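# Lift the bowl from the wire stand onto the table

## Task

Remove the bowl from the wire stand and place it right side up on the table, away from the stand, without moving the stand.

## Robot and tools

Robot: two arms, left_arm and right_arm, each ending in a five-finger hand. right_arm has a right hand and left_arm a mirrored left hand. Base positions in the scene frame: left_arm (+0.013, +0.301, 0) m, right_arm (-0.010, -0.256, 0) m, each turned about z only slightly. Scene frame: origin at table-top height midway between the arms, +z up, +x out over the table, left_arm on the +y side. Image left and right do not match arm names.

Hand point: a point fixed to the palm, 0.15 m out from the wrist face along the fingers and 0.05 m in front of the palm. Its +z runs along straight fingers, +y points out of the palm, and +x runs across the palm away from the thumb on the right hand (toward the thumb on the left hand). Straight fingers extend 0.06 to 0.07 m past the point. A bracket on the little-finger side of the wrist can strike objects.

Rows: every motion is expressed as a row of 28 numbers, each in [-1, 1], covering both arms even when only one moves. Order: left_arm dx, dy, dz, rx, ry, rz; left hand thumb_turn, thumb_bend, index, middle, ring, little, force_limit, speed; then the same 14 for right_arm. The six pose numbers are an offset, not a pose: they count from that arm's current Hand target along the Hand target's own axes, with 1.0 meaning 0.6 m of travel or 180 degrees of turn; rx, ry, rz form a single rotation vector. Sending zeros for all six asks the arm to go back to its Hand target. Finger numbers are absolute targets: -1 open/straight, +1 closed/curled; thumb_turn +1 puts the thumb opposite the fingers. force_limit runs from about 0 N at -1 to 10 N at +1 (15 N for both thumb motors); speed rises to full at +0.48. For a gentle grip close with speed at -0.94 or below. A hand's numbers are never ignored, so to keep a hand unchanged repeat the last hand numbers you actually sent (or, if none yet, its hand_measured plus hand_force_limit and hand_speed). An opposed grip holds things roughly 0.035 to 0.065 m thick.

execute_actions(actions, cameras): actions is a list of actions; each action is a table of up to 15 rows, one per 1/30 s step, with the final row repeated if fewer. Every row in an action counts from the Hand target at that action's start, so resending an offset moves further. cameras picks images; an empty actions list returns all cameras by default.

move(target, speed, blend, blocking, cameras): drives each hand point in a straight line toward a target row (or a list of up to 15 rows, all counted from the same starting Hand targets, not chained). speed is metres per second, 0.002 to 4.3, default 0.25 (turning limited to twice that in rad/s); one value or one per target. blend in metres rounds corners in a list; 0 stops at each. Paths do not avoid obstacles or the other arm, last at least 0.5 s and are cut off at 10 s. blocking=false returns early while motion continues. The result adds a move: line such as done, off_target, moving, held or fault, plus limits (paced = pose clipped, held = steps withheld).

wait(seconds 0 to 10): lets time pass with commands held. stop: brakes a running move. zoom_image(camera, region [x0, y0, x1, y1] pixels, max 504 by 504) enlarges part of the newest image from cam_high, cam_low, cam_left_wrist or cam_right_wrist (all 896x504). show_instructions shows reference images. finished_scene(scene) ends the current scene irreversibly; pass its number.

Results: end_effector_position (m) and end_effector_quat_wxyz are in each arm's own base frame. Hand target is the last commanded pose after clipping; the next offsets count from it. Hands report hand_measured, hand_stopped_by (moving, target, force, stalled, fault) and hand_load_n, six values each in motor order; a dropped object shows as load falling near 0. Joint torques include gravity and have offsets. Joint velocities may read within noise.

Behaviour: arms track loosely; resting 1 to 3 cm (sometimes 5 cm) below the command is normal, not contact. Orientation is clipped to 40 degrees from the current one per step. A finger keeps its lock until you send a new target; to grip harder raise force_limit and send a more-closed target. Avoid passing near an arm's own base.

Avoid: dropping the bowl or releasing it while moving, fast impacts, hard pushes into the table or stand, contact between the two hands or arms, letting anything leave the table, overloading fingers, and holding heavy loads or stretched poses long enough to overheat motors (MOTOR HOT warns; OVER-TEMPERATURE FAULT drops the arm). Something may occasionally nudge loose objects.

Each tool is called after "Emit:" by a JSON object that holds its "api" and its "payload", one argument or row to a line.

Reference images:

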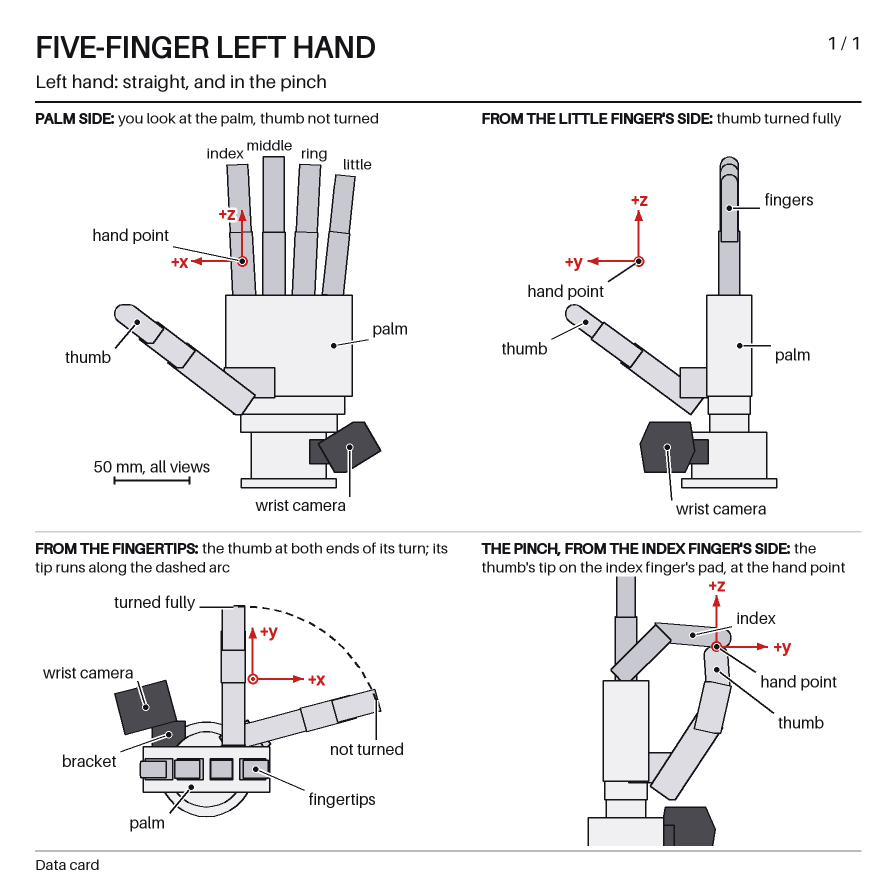

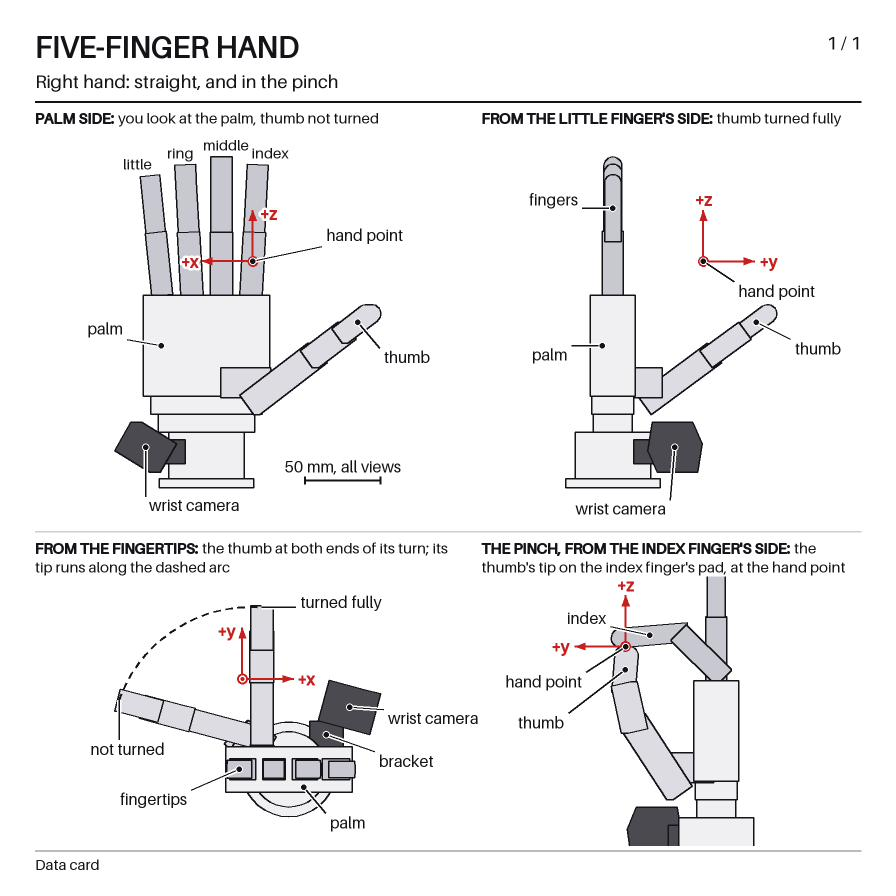

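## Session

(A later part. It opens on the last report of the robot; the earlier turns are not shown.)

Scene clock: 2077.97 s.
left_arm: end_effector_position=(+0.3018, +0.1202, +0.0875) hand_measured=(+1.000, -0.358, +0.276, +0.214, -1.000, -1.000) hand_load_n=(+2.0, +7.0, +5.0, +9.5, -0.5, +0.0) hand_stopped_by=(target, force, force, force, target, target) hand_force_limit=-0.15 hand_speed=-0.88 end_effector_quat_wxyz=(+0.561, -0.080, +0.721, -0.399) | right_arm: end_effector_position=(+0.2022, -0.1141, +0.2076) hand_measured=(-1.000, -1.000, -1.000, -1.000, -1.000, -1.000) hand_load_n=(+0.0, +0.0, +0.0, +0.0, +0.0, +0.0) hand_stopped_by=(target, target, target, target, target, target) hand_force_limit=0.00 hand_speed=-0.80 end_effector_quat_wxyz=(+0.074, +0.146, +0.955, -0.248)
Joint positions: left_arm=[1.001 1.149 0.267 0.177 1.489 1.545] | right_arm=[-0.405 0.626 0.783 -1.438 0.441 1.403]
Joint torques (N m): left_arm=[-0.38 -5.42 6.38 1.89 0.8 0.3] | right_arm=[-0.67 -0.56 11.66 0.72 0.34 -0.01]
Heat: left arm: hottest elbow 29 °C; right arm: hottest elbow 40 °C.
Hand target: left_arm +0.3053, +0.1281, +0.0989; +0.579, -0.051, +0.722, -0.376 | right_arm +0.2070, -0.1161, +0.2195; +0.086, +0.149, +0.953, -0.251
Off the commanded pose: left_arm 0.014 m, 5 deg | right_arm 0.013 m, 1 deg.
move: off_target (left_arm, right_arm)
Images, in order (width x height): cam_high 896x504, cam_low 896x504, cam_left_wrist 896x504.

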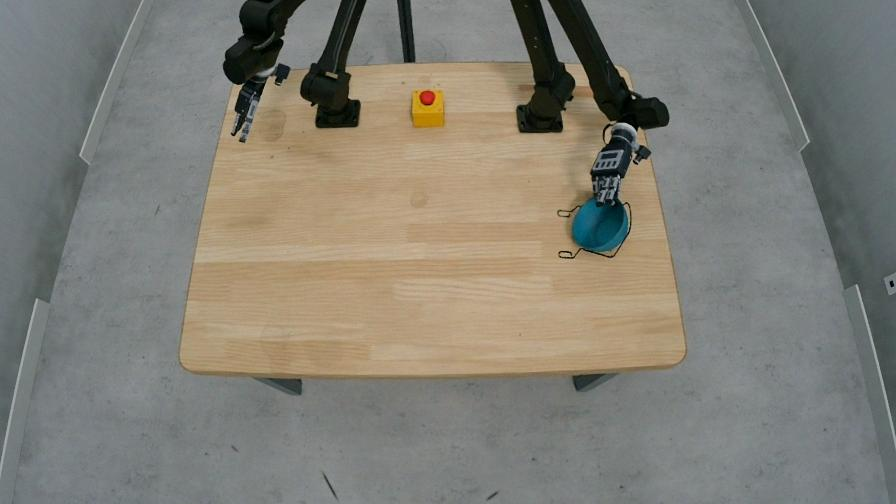

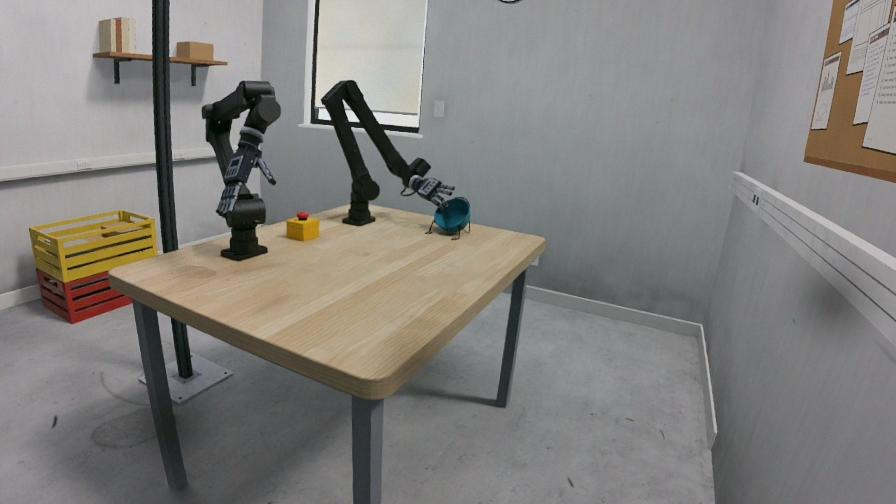

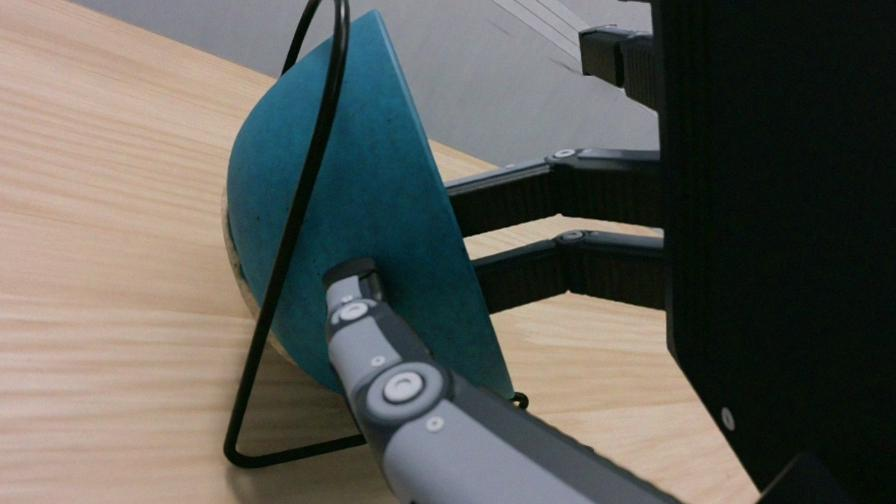

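Emit:
{"api": "move", "payload": {
  "target": [
    [0,0,0,0,0,0, 1,0.3,0.6,0.6,-1,-1,-0.15,-0.88, -0.0682,0.2127,-0.132,-0.0357,-0.164,-0.277, 1,-1,0.2,-1,0.2,0.2,0,0],
    [0,0,0,0,0,0, 1,0.3,0.6,0.6,-1,-1,-0.15,-0.88, 0.048,0.5528,-0.3435,-0.0714,-0.328,-0.554, 1,-1,0.2,-1,0.2,0.2,0,0],
    [0,0,0,0,0,0, 1,0.3,0.6,0.6,-1,-1,-0.15,-0.88, 0.2342,0.9361,-0.3843,-0.102,-0.469,-0.792, 1,-1,0.2,-1,0.2,0.2,0,0]
  ],
  "speed": 0.35,
  "blend": [0.05,0.05,0],
  "cameras": ["all"]
}}

Scene clock: 2343.13 s.
left_arm: end_effector_position=(+0.3019, +0.1204, +0.0876) hand_measured=(+1.000, -0.358, +0.276, +0.214, -1.000, -1.000) hand_load_n=(+2.0, +7.5, +4.5, +9.5, +0.0, +0.0) hand_stopped_by=(target, force, force, force, target, target) hand_force_limit=-0.15 hand_speed=-0.88 end_effector_quat_wxyz=(+0.562, -0.078, +0.721, -0.398) | right_arm: end_effector_position=(+0.2293, +0.4833, +0.1175) hand_measured=(+1.000, -1.000, +0.200, -1.000, +0.200, +0.200) hand_load_n=(+0.0, +0.0, +0.0, +0.0, +0.0, +0.0) hand_stopped_by=(target, target, target, target, target, target) hand_force_limit=0.00 hand_speed=0.00 end_effector_quat_wxyz=(-0.279, +0.929, -0.232, +0.069)
Joint positions: left_arm=[1.001 1.149 0.267 0.177 1.489 1.55] | right_arm=[1.069 1.545 1.181 -0.623 -0.009 -0.011]
Joint torques (N m): left_arm=[-0.32 -5.42 6.46 1.74 0.81 0.3] | right_arm=[0.15 -12.51 13.52 1.16 -0.01 -0.19]
Heat: left arm: hottest elbow 29 °C; right arm: hottest elbow 41 °C.
Hand target: left_arm +0.3053, +0.1281, +0.0990; +0.579, -0.051, +0.722, -0.376 | right_arm +0.2372, +0.4998, +0.1299; -0.292, +0.928, -0.221, +0.073
Off the commanded pose: left_arm 0.014 m, 4 deg | right_arm 0.022 m, 2 deg.
move: off_target (left_arm, right_arm)

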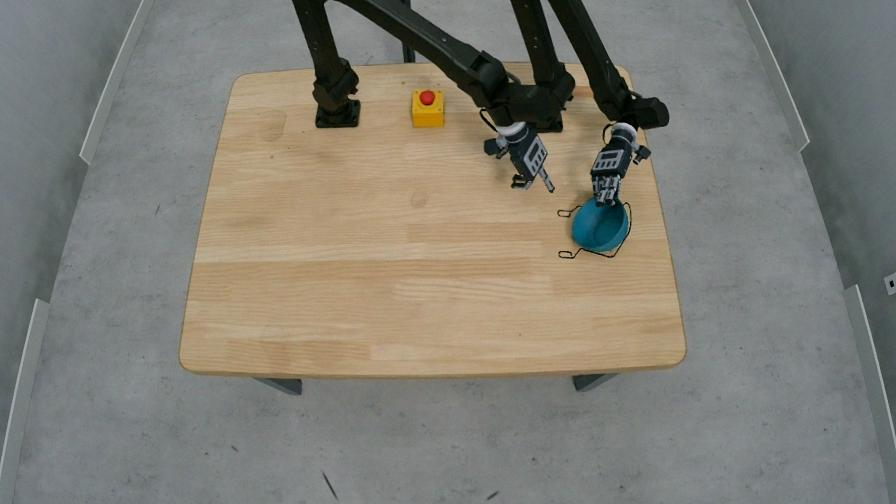

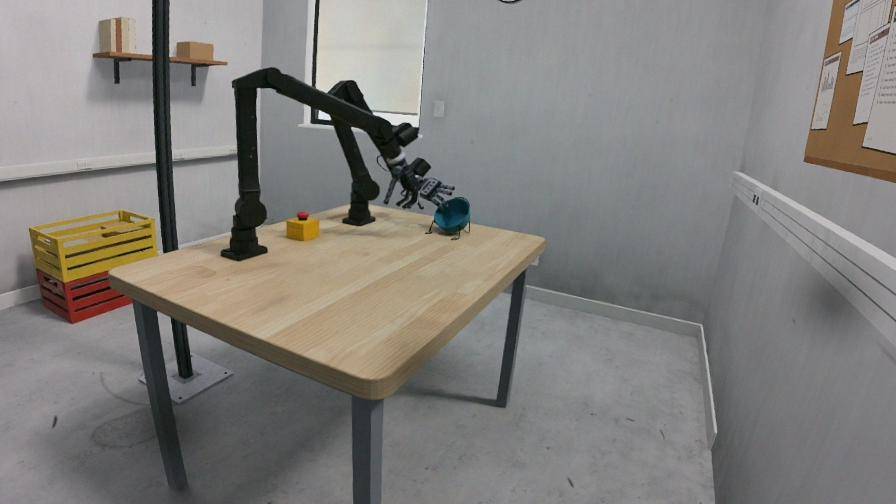

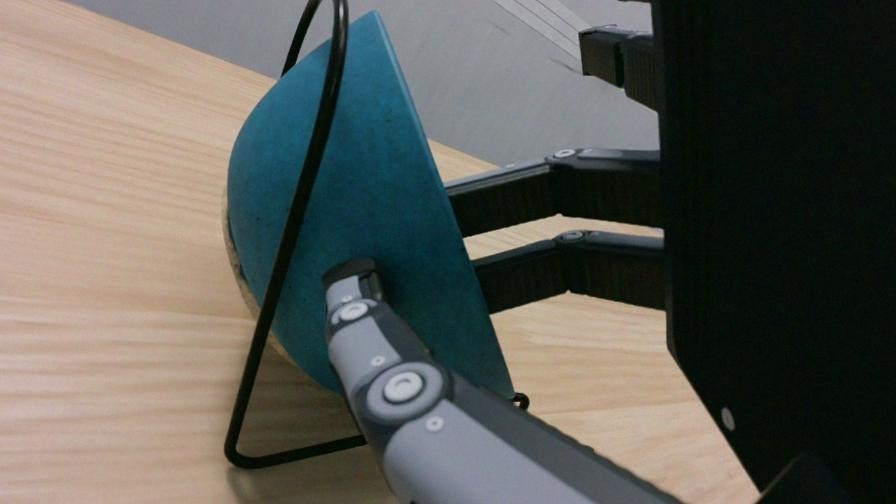

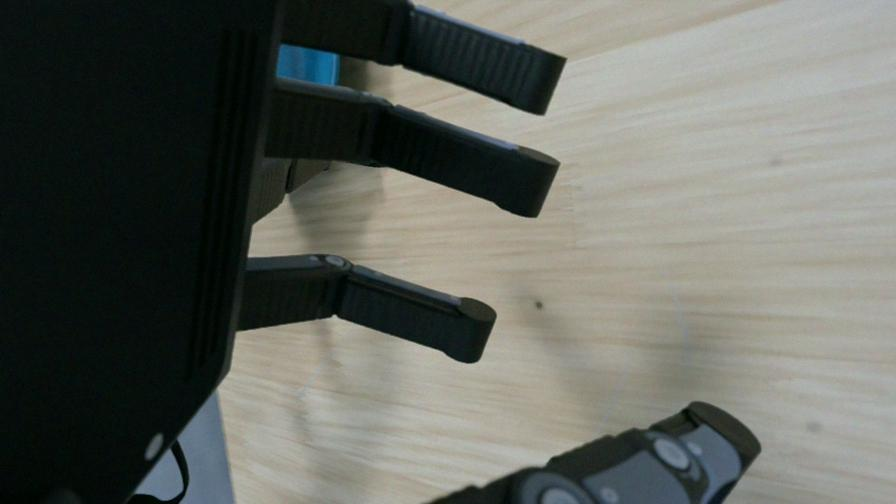

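Emit:
{"api": "move", "payload": {
  "target": [0,0,0,0,0,0, 1,0.3,0.6,0.6,-1,-1,-0.15,-0.88, -0.0152,-0.008,0.138,0,0,0, 1,-1,0.9,-1,0.9,0.9,0,0],
  "speed": 0.12,
  "cameras": ["all"]
}}

Emit:
{"api": "zoom_image", "payload": {
  "camera": "cam_high",
  "region": [530, 150, 670, 290]
}}

Emit:
{"api": "zoom_image", "payload": {
  "camera": "cam_low",
  "region": [400, 170, 490, 245]
}}

Scene clock: 2373.97 s.
left_arm: end_effector_position=(+0.3019, +0.1204, +0.0876) hand_measured=(+1.000, -0.358, +0.276, +0.214, -1.000, -1.000) hand_load_n=(+2.0, +7.0, +4.5, +10.0, +0.0, +0.0) hand_stopped_by=(target, force, force, force, target, target) hand_force_limit=-0.15 hand_speed=-0.88 end_effector_quat_wxyz=(+0.562, -0.078, +0.721, -0.398) | right_arm: end_effector_position=(+0.2455, +0.5284, +0.0553) hand_measured=(+1.000, -1.000, +0.900, -1.000, +0.900, +0.900) hand_load_n=(+0.0, +0.0, +0.0, +0.0, +0.0, +0.0) hand_stopped_by=(target, target, target, target, target, target) hand_force_limit=0.00 hand_speed=0.00 end_effector_quat_wxyz=(-0.275, +0.932, -0.225, +0.068)
Joint positions: left_arm=[1.001 1.149 0.267 0.177 1.489 1.55] | right_arm=[1.083 1.733 1.243 -0.506 -0.004 -0.011]
Joint torques (N m): left_arm=[-0.32 -5.42 6.46 1.73 0.81 0.3] | right_arm=[0.38 -14.62 13.01 1.69 0.19 -0.06]
Heat: left arm: hottest elbow 29 °C; right arm: hottest elbow 43 °C.
Hand target: left_arm +0.3053, +0.1281, +0.0990; +0.579, -0.051, +0.722, -0.376 | right_arm +0.2528, +0.5497, +0.0650; -0.293, +0.928, -0.220, +0.073
Off the commanded pose: left_arm 0.014 m, 4 deg | right_arm 0.024 m, 2 deg.
move: off_target (left_arm, right_arm)

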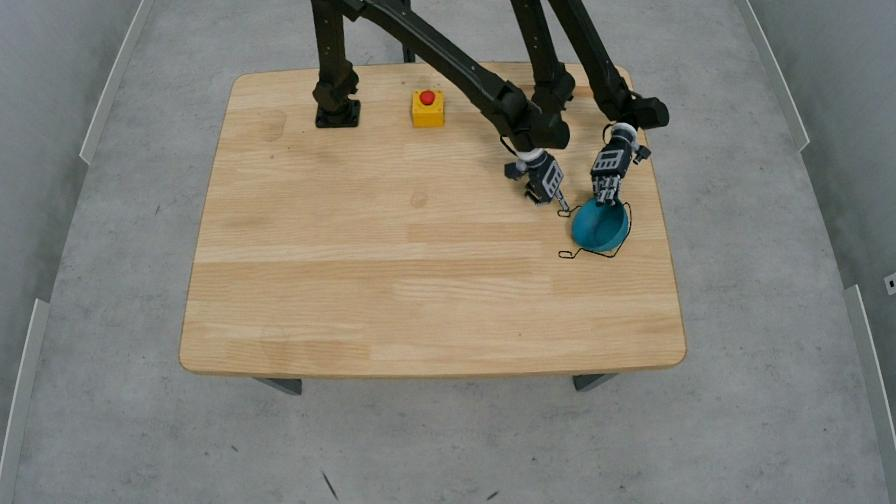

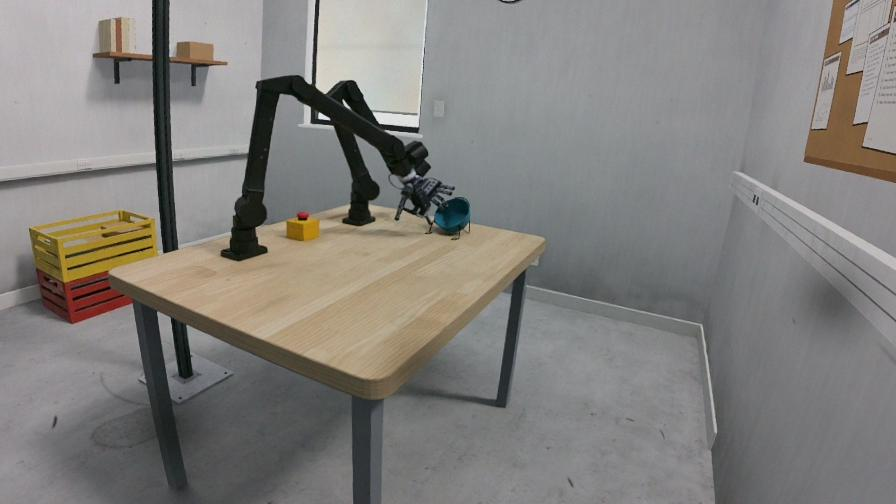

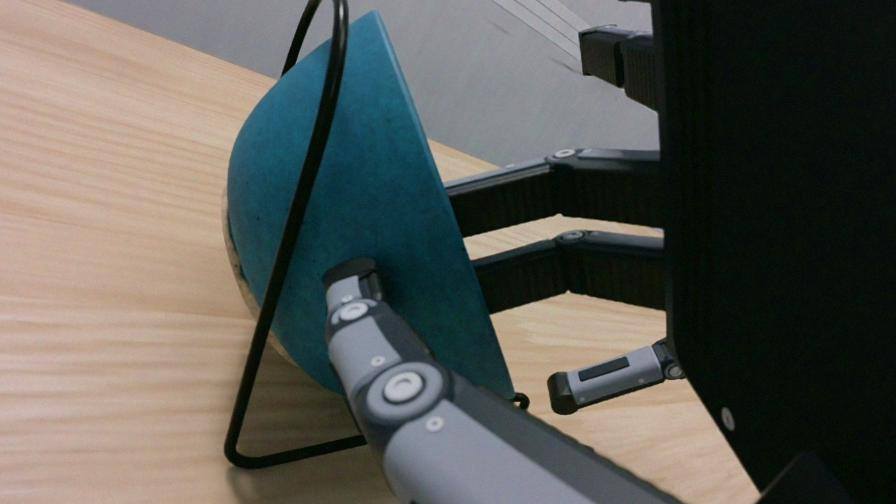

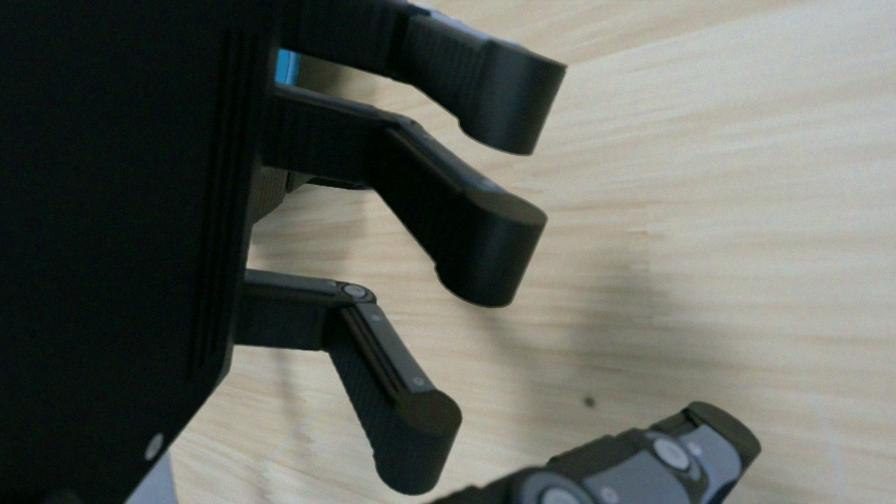

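Scaled by 3.600 from the camera's 896x504 image, which has a finer 1280x720 frame.

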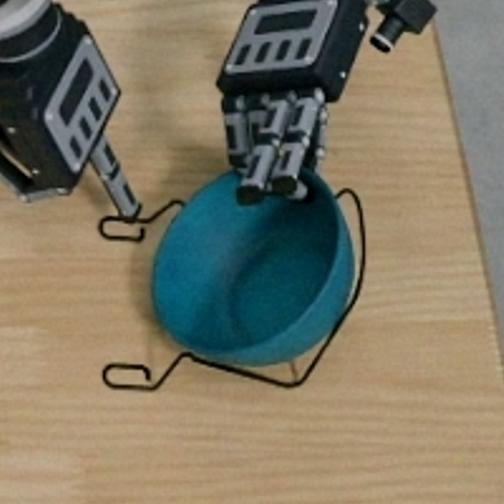

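Scaled by 5.600 from the camera's 896x504 image, which has a finer 1280x720 frame.

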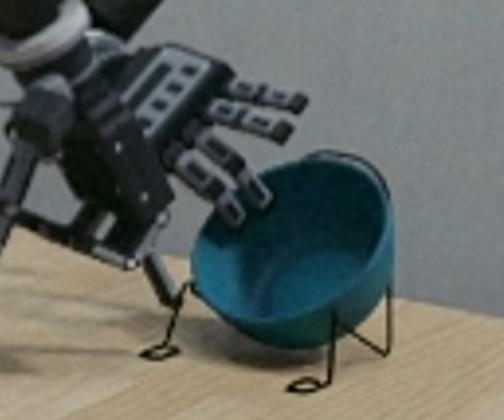

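Emit:
{"api": "move", "payload": {
  "target": [0,0,0,0,0,0, 1,0.3,0.6,0.6,-1,-1,-0.15,-0.88, 0,0.0335,0.0478,0,0,0, 1,-1,0.9,-1,0.9,0.9,0,0],
  "speed": 0.05,
  "cameras": ["cam_high","cam_low","cam_left_wrist"]
}}

Emit:
{"api": "zoom_image", "payload": {
  "camera": "cam_high",
  "region": [530, 150, 670, 290]
}}

Emit:
{"api": "zoom_image", "payload": {
  "camera": "cam_low",
  "region": [400, 170, 490, 245]
}}

Scene clock: 2399.47 s.
left_arm: end_effector_position=(+0.3019, +0.1204, +0.0876) hand_measured=(+1.000, -0.358, +0.276, +0.214, -1.000, -1.000) hand_load_n=(+1.5, +7.5, +4.5, +9.5, +0.0, +0.0) hand_stopped_by=(target, force, force, force, target, target) hand_force_limit=-0.15 hand_speed=-0.88 end_effector_quat_wxyz=(+0.562, -0.078, +0.721, -0.398) | right_arm: end_effector_position=(+0.2539, +0.5442, +0.0383) hand_measured=(+1.000, -1.000, +0.900, -1.000, +0.900, +0.900) hand_load_n=(+0.0, +0.0, +0.0, +0.0, +0.5, +0.0) hand_stopped_by=(target, target, target, target, target, target) hand_force_limit=0.00 hand_speed=0.00 end_effector_quat_wxyz=(-0.294, +0.926, -0.224, +0.073)
Joint positions: left_arm=[1.001 1.149 0.267 0.177 1.489 1.55] | right_arm=[1.083 1.778 1.243 -0.421 -0.004 -0.011]
Joint torques (N m): left_arm=[-0.32 -5.42 6.46 1.73 0.81 0.3] | right_arm=[0.91 -15.79 9.69 1.5 0.19 -0.04]
Heat: left arm: hottest elbow 29 °C; right arm: hottest elbow 44 °C.
Hand target: left_arm +0.3053, +0.1281, +0.0990; +0.579, -0.051, +0.722, -0.376 | right_arm +0.2530, +0.5496, +0.0300; -0.293, +0.928, -0.220, +0.073
Off the commanded pose: left_arm 0.014 m, 4 deg | right_arm 0.010 m, 0 deg.
move: off_target (left_arm)
Images, in order (width x height): cam_high 896x504, cam_low 896x504, cam_left_wrist 896x504.

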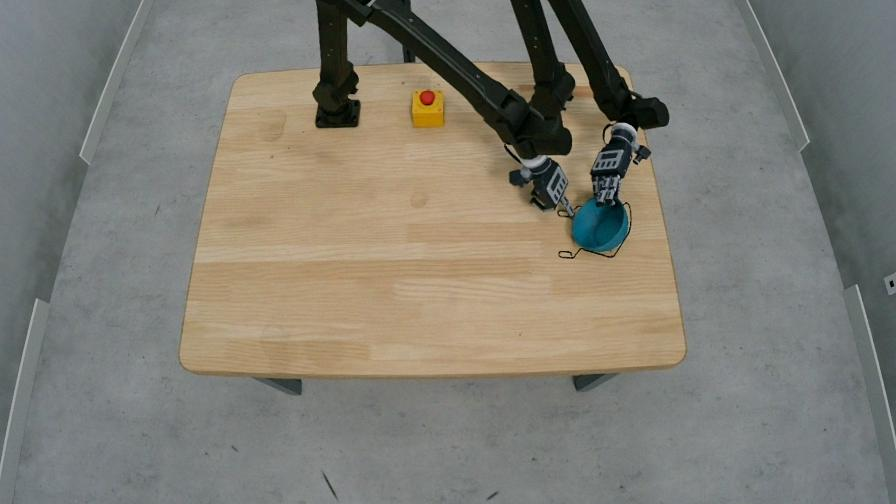

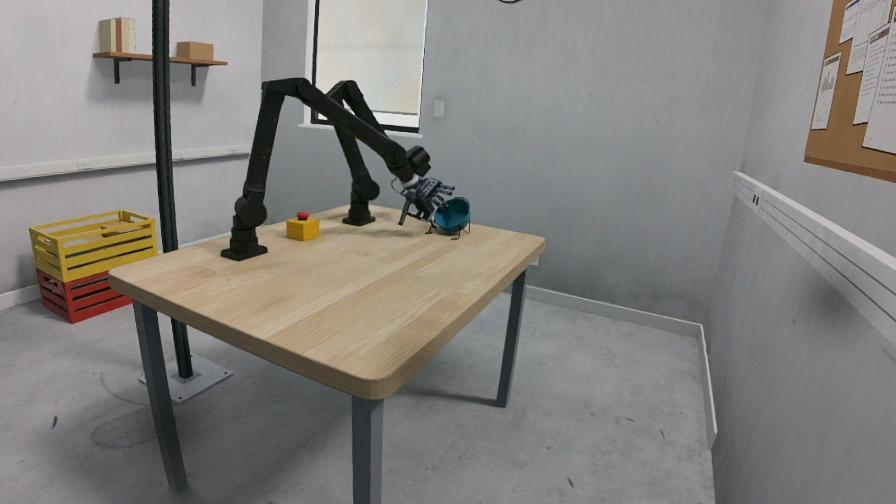

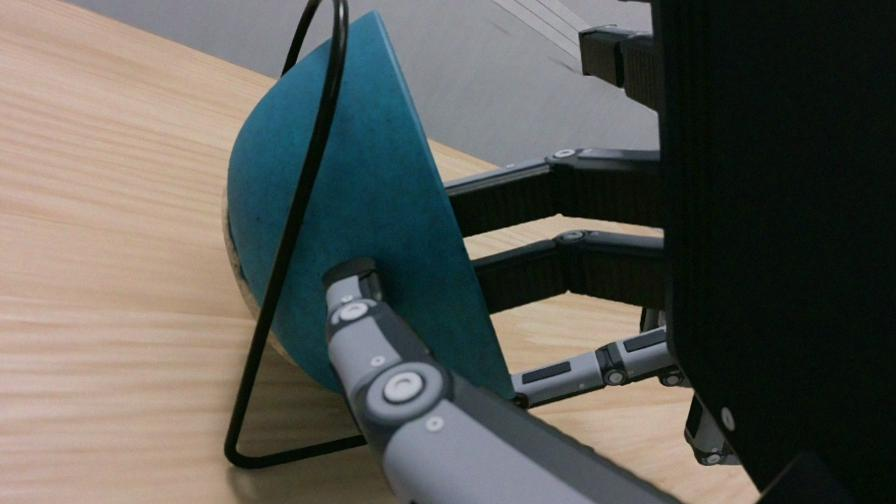

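Scaled by 3.600 from the camera's 896x504 image, which has a finer 1280x720 frame.

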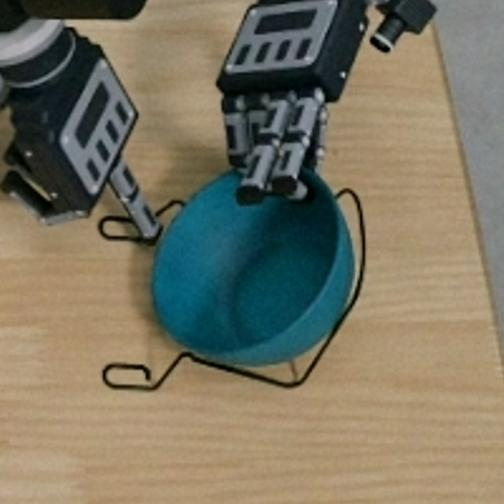

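Scaled by 5.600 from the camera's 896x504 image, which has a finer 1280x720 frame.

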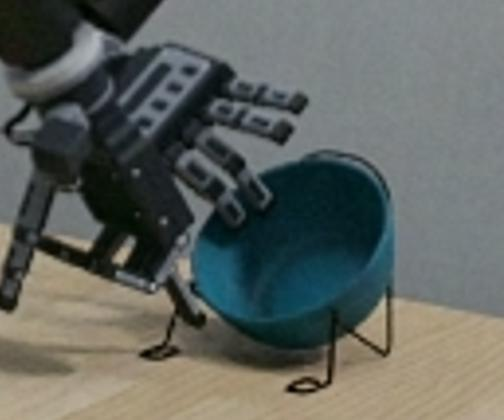

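Emit:
{"api": "move", "payload": {
  "target": [
    [0,0,0,0,0,0, 1,0.3,0.6,0.6,-1,-1,-0.15,-0.88, 0.003,0.0028,-0.0325,0,0,0, 1,-1,0.9,-1,0.9,0.9,0,0],
    [0,0,0,0,0,0, 1,0.3,0.6,0.6,-1,-1,-0.15,-0.88, 0.0038,0.0272,-0.0293,0,0,0, 1,-1,0.9,-1,0.9,0.9,0,0]
  ],
  "speed": 0.08,
  "cameras": ["cam_high"]
}}

Emit:
{"api": "zoom_image", "payload": {
  "camera": "cam_high",
  "region": [530, 150, 670, 290]
}}

Scene clock: 2419.07 s.
left_arm: end_effector_position=(+0.3019, +0.1205, +0.0876) hand_measured=(+1.000, -0.358, +0.276, +0.214, -1.000, -1.000) hand_load_n=(+2.0, +7.0, +4.5, +10.0, +0.0, +0.0) hand_stopped_by=(target, force, force, force, target, target) hand_force_limit=-0.15 hand_speed=-0.88 end_effector_quat_wxyz=(+0.562, -0.079, +0.721, -0.398) | right_arm: end_effector_position=(+0.2432, +0.5239, +0.0256) hand_measured=(+1.000, -1.000, +0.900, -1.000, +0.900, +0.900) hand_load_n=(+0.0, -0.5, +0.0, -0.5, +0.0, +0.0) hand_stopped_by=(target, target, target, target, target, target) hand_force_limit=0.00 hand_speed=0.00 end_effector_quat_wxyz=(-0.280, +0.931, -0.225, +0.069)
Joint positions: left_arm=[1.001 1.149 0.267 0.177 1.489 1.55] | right_arm=[1.083 1.756 1.182 -0.411 -0.004 -0.011]
Joint torques (N m): left_arm=[-0.32 -5.42 6.46 1.74 0.82 0.3] | right_arm=[0.03 -17.85 8.87 1.74 0.09 -0.07]
Heat: left arm: hottest elbow 29 °C; right arm: hottest elbow 42 °C.
Hand target: left_arm +0.3053, +0.1281, +0.0989; +0.579, -0.051, +0.722, -0.376 | right_arm +0.2445, +0.5277, +0.0350; -0.293, +0.928, -0.220, +0.073
Off the commanded pose: left_arm 0.014 m, 4 deg | right_arm 0.010 m, 2 deg.
move: off_target (left_arm)
Images, in order (width x height): cam_high 896x504.

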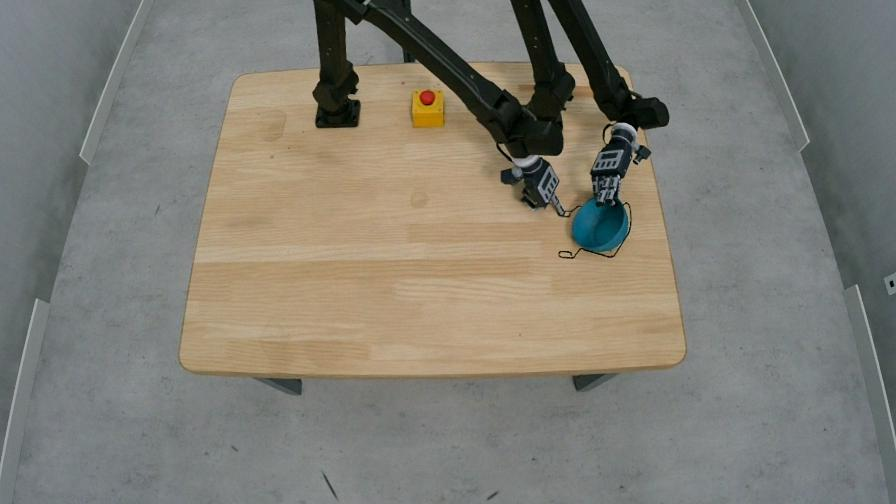

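Scaled by 3.600 from the camera's 896x504 image, which has a finer 1280x720 frame.

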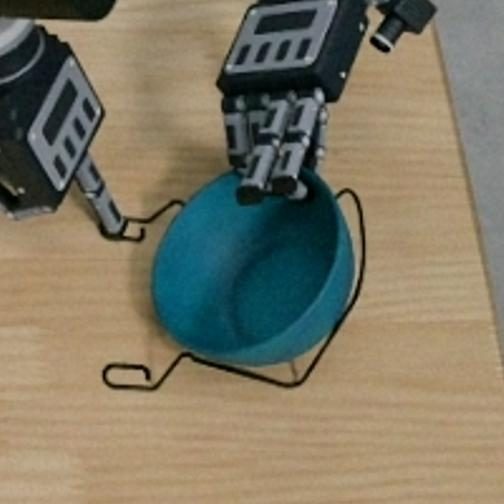

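Emit:
{"api": "move", "payload": {
  "target": [0,0,0,0,0,0, 1,0.3,0.6,0.6,-1,-1,-0.15,-0.88, 0,0.0115,0.0164,0,0,0, 1,-1,0.9,-1,0.9,0.9,0,0],
  "speed": 0.05,
  "cameras": ["cam_high"]
}}

Emit:
{"api": "zoom_image", "payload": {
  "camera": "cam_high",
  "region": [530, 150, 670, 290]
}}

Scene clock: 2428.20 s.
left_arm: end_effector_position=(+0.3019, +0.1205, +0.0876) hand_measured=(+1.000, -0.358, +0.276, +0.214, -1.000, -1.000) hand_load_n=(+1.5, +7.0, +4.5, +9.5, +0.0, -0.5) hand_stopped_by=(target, force, force, force, target, target) hand_force_limit=-0.15 hand_speed=-0.88 end_effector_quat_wxyz=(+0.562, -0.079, +0.721, -0.398) | right_arm: end_effector_position=(+0.2438, +0.5251, +0.0229) hand_measured=(+1.000, -1.000, +0.900, -1.000, +0.900, +0.900) hand_load_n=(+0.0, +0.0, +0.0, +0.0, +0.5, +0.0) hand_stopped_by=(target, target, target, target, target, target) hand_force_limit=0.00 hand_speed=0.00 end_effector_quat_wxyz=(-0.288, +0.928, -0.225, +0.071)
Joint positions: left_arm=[1.001 1.149 0.267 0.177 1.489 1.55] | right_arm=[1.083 1.756 1.168 -0.381 -0.004 -0.011]
Joint torques (N m): left_arm=[-0.32 -5.42 6.46 1.74 0.82 0.3] | right_arm=[-0.73 -15.91 8.83 1.65 0.09 -0.09]
Heat: left arm: hottest elbow 29 °C; right arm: hottest elbow 41 °C.
Hand target: left_arm +0.3053, +0.1281, +0.0989; +0.579, -0.051, +0.722, -0.376 | right_arm +0.2445, +0.5277, +0.0230; -0.293, +0.928, -0.220, +0.073
Off the commanded pose: left_arm 0.014 m, 4 deg | right_arm 0.003 m, 1 deg.
move: off_target (left_arm)
Images, in order (width x height): cam_high 896x504.

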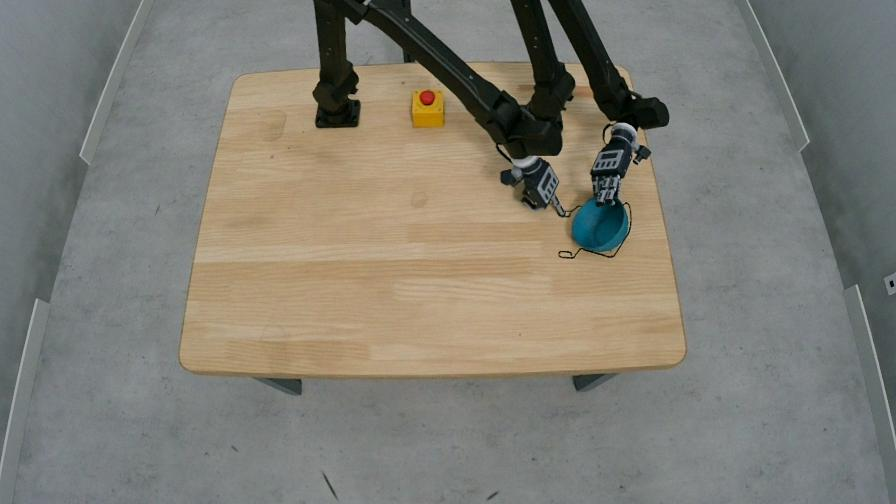

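Scaled by 3.600 from the camera's 896x504 image, which has a finer 1280x720 frame.

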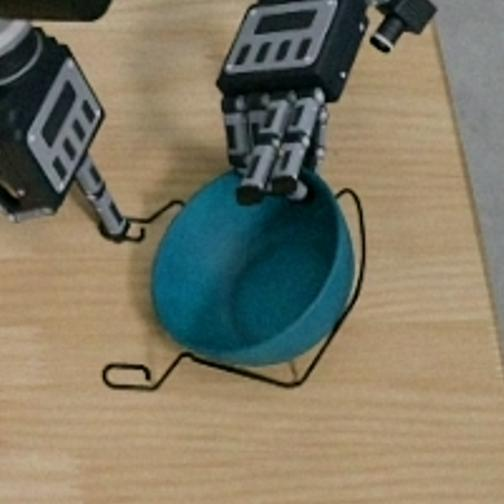

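Emit:
{"api": "move", "payload": {
  "target": [0,0,0,0,0,0, 1,0.3,0.6,0.6,-1,-1,-0.15,-0.88, 0,0.0144,0.0205,0,0,0, 1,-1,0.9,-1,0.9,0.9,0,0],
  "speed": 0.05,
  "cameras": ["cam_high","cam_low"]
}}

Emit:
{"api": "zoom_image", "payload": {
  "camera": "cam_high",
  "region": [530, 150, 670, 290]
}}

Emit:
{"api": "zoom_image", "payload": {
  "camera": "cam_low",
  "region": [400, 170, 490, 245]
}}

Scene clock: 2441.97 s.
left_arm: end_effector_position=(+0.3019, +0.1205, +0.0876) hand_measured=(+1.000, -0.358, +0.276, +0.214, -1.000, -1.000) hand_load_n=(+1.5, +7.0, +4.5, +10.0, +0.0, -0.5) hand_stopped_by=(target, force, force, force, target, target) hand_force_limit=-0.15 hand_speed=-0.88 end_effector_quat_wxyz=(+0.562, -0.079, +0.721, -0.398) | right_arm: end_effector_position=(+0.2450, +0.5274, +0.0206) hand_measured=(+1.000, -1.000, +0.900, -1.000, +0.900, +0.900) hand_load_n=(+0.0, +0.0, +0.0, +0.0, +0.0, +0.0) hand_stopped_by=(target, target, target, target, target, target) hand_force_limit=0.00 hand_speed=0.00 end_effector_quat_wxyz=(-0.298, +0.925, -0.224, +0.074)
Joint positions: left_arm=[1.001 1.149 0.267 0.177 1.489 1.55] | right_arm=[1.083 1.756 1.153 -0.343 -0.004 -0.011]
Joint torques (N m): left_arm=[-0.32 -5.36 6.46 1.73 0.82 0.3] | right_arm=[-0.38 -14.74 8.55 1.78 0.09 -0.06]
Heat: left arm: hottest elbow 29 °C; right arm: hottest elbow 41 °C.
Hand target: left_arm +0.3053, +0.1281, +0.0989; +0.579, -0.051, +0.722, -0.376 | right_arm +0.2446, +0.5276, +0.0079; -0.292, +0.928, -0.220, +0.073
Off the commanded pose: left_arm 0.014 m, 4 deg | right_arm 0.013 m, 1 deg.
move: off_target (left_arm, right_arm)
Images, in order (width x height): cam_high 896x504, cam_low 896x504.

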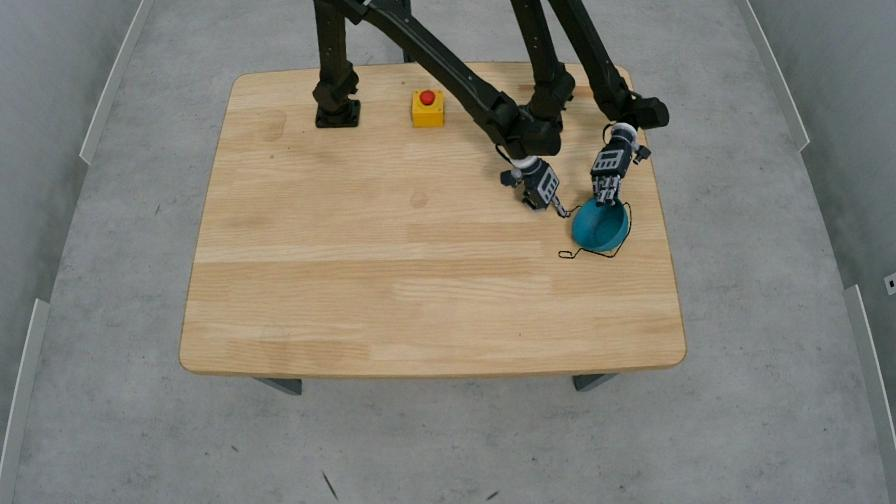

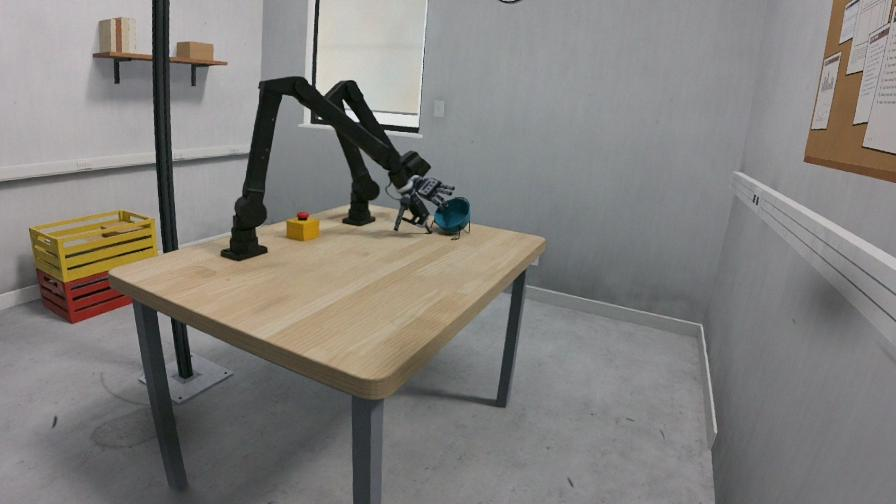

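Scaled by 3.600 from the camera's 896x504 image, which has a finer 1280x720 frame.

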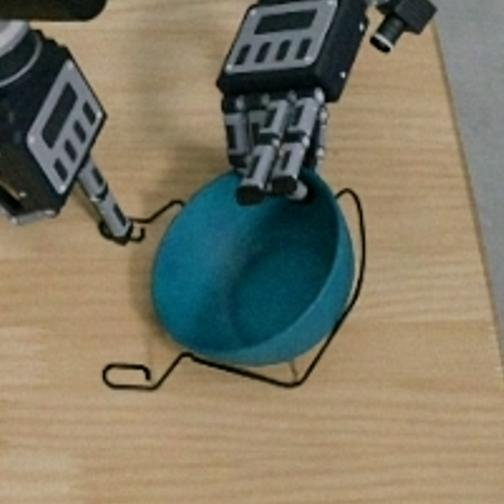

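Scaled by 5.600 from the camera's 896x504 image, which has a finer 1280x720 frame.

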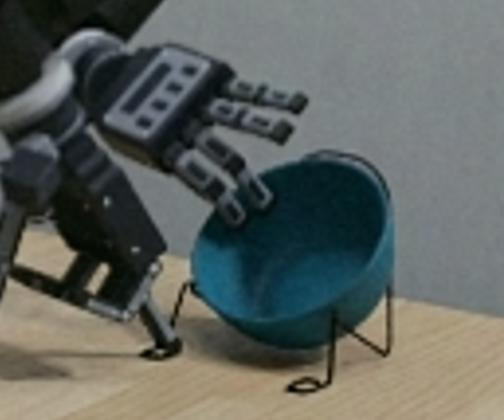

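Emit:
{"api": "move", "payload": {
  "target": [-0.0167,-0.0383,0.0018,0,0,0, 1,0.3,0.6,0.6,-1,-1,-0.15,-0.88, 0,0,0,0,0,0, 1,-1,0.9,-1,0.9,0.9,0,0],
  "speed": 0.05,
  "cameras": ["cam_high","cam_low","cam_left_wrist"]
}}

Emit:
{"api": "zoom_image", "payload": {
  "camera": "cam_high",
  "region": [530, 150, 670, 290]
}}

Emit:
{"api": "zoom_image", "payload": {
  "camera": "cam_low",
  "region": [400, 170, 490, 245]
}}

Scene clock: 2460.83 s.
left_arm: end_effector_position=(+0.2983, +0.1165, +0.1103) hand_measured=(+1.000, -0.358, +0.276, +0.214, -1.000, -1.000) hand_load_n=(+1.0, +7.5, +4.5, +12.0, +0.0, +0.0) hand_stopped_by=(target, force, force, force, target, target) hand_force_limit=-0.15 hand_speed=-0.88 end_effector_quat_wxyz=(+0.571, -0.071, +0.723, -0.382) | right_arm: end_effector_position=(+0.2453, +0.5279, +0.0206) hand_measured=(+1.000, -1.000, +0.900, -1.000, +0.900, +0.900) hand_load_n=(+0.0, +0.0, +0.0, +0.0, +0.0, +0.0) hand_stopped_by=(target, target, target, target, target, target) hand_force_limit=0.00 hand_speed=0.00 end_effector_quat_wxyz=(-0.299, +0.925, -0.224, +0.074)
Joint positions: left_arm=[1.001 1.013 0.256 0.144 1.475 1.493] | right_arm=[1.083 1.757 1.153 -0.341 -0.004 -0.011]
Joint torques (N m): left_arm=[-1.38 -4.48 7.35 1.26 0.93 0.11] | right_arm=[-0.03 -14.68 8.39 1.61 0.11 -0.07]
Heat: left arm: hottest elbow 29 °C; right arm: hottest elbow 39 °C.
Hand target: left_arm +0.3011, +0.1163, +0.1208; +0.579, -0.051, +0.722, -0.376 | right_arm +0.2446, +0.5276, +0.0079; -0.292, +0.928, -0.220, +0.073
Off the commanded pose: left_arm 0.011 m, 3 deg | right_arm 0.013 m, 1 deg.
move: off_target (left_arm, right_arm)
Images, in order (width x height): cam_high 896x504, cam_low 896x504, cam_left_wrist 896x504.

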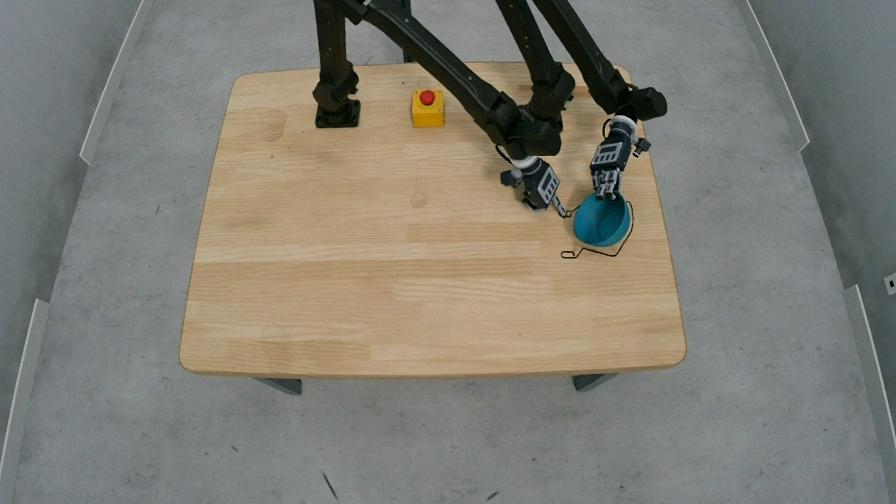

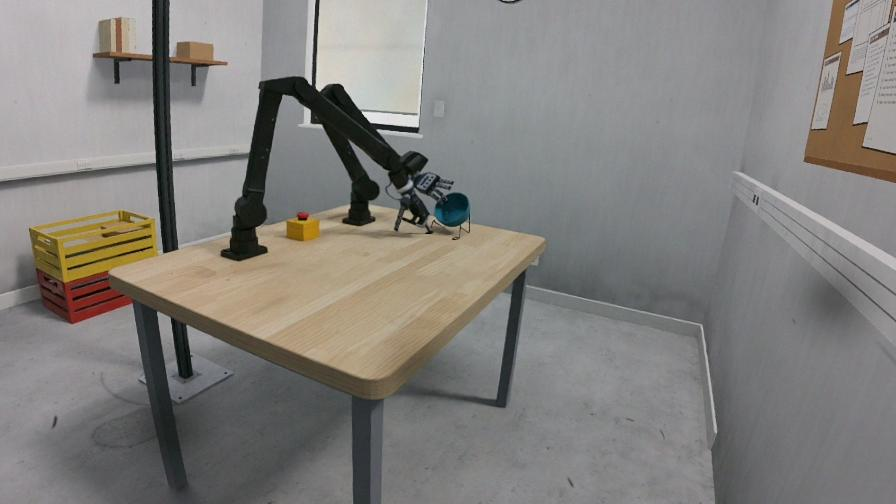

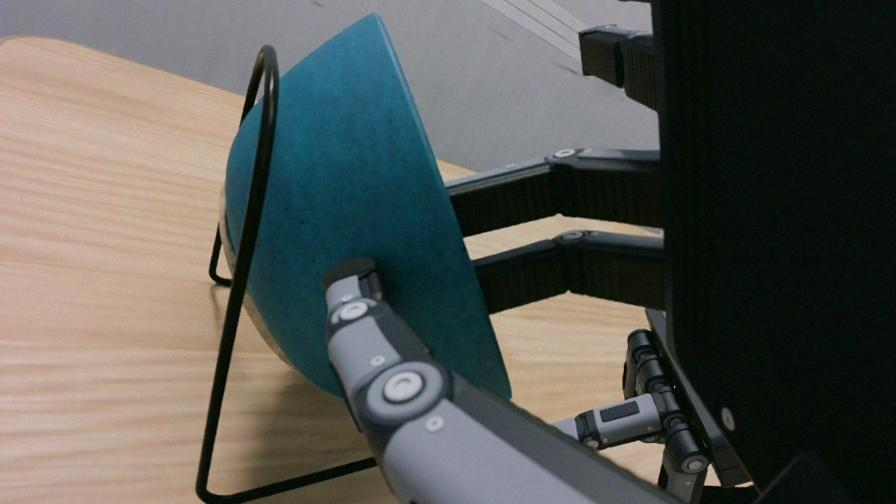

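Scaled by 3.600 from the camera's 896x504 image, which has a finer 1280x720 frame.

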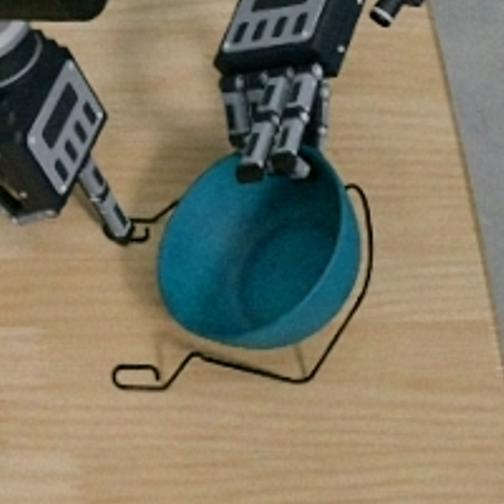

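Scaled by 5.600 from the camera's 896x504 image, which has a finer 1280x720 frame.

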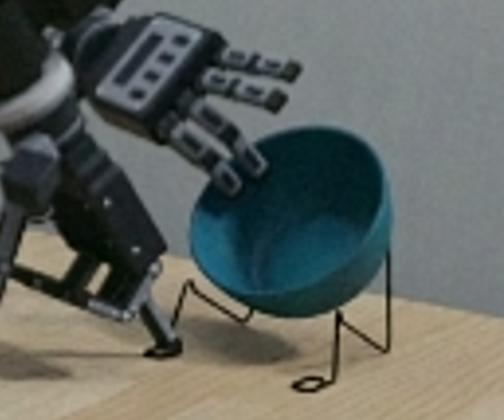

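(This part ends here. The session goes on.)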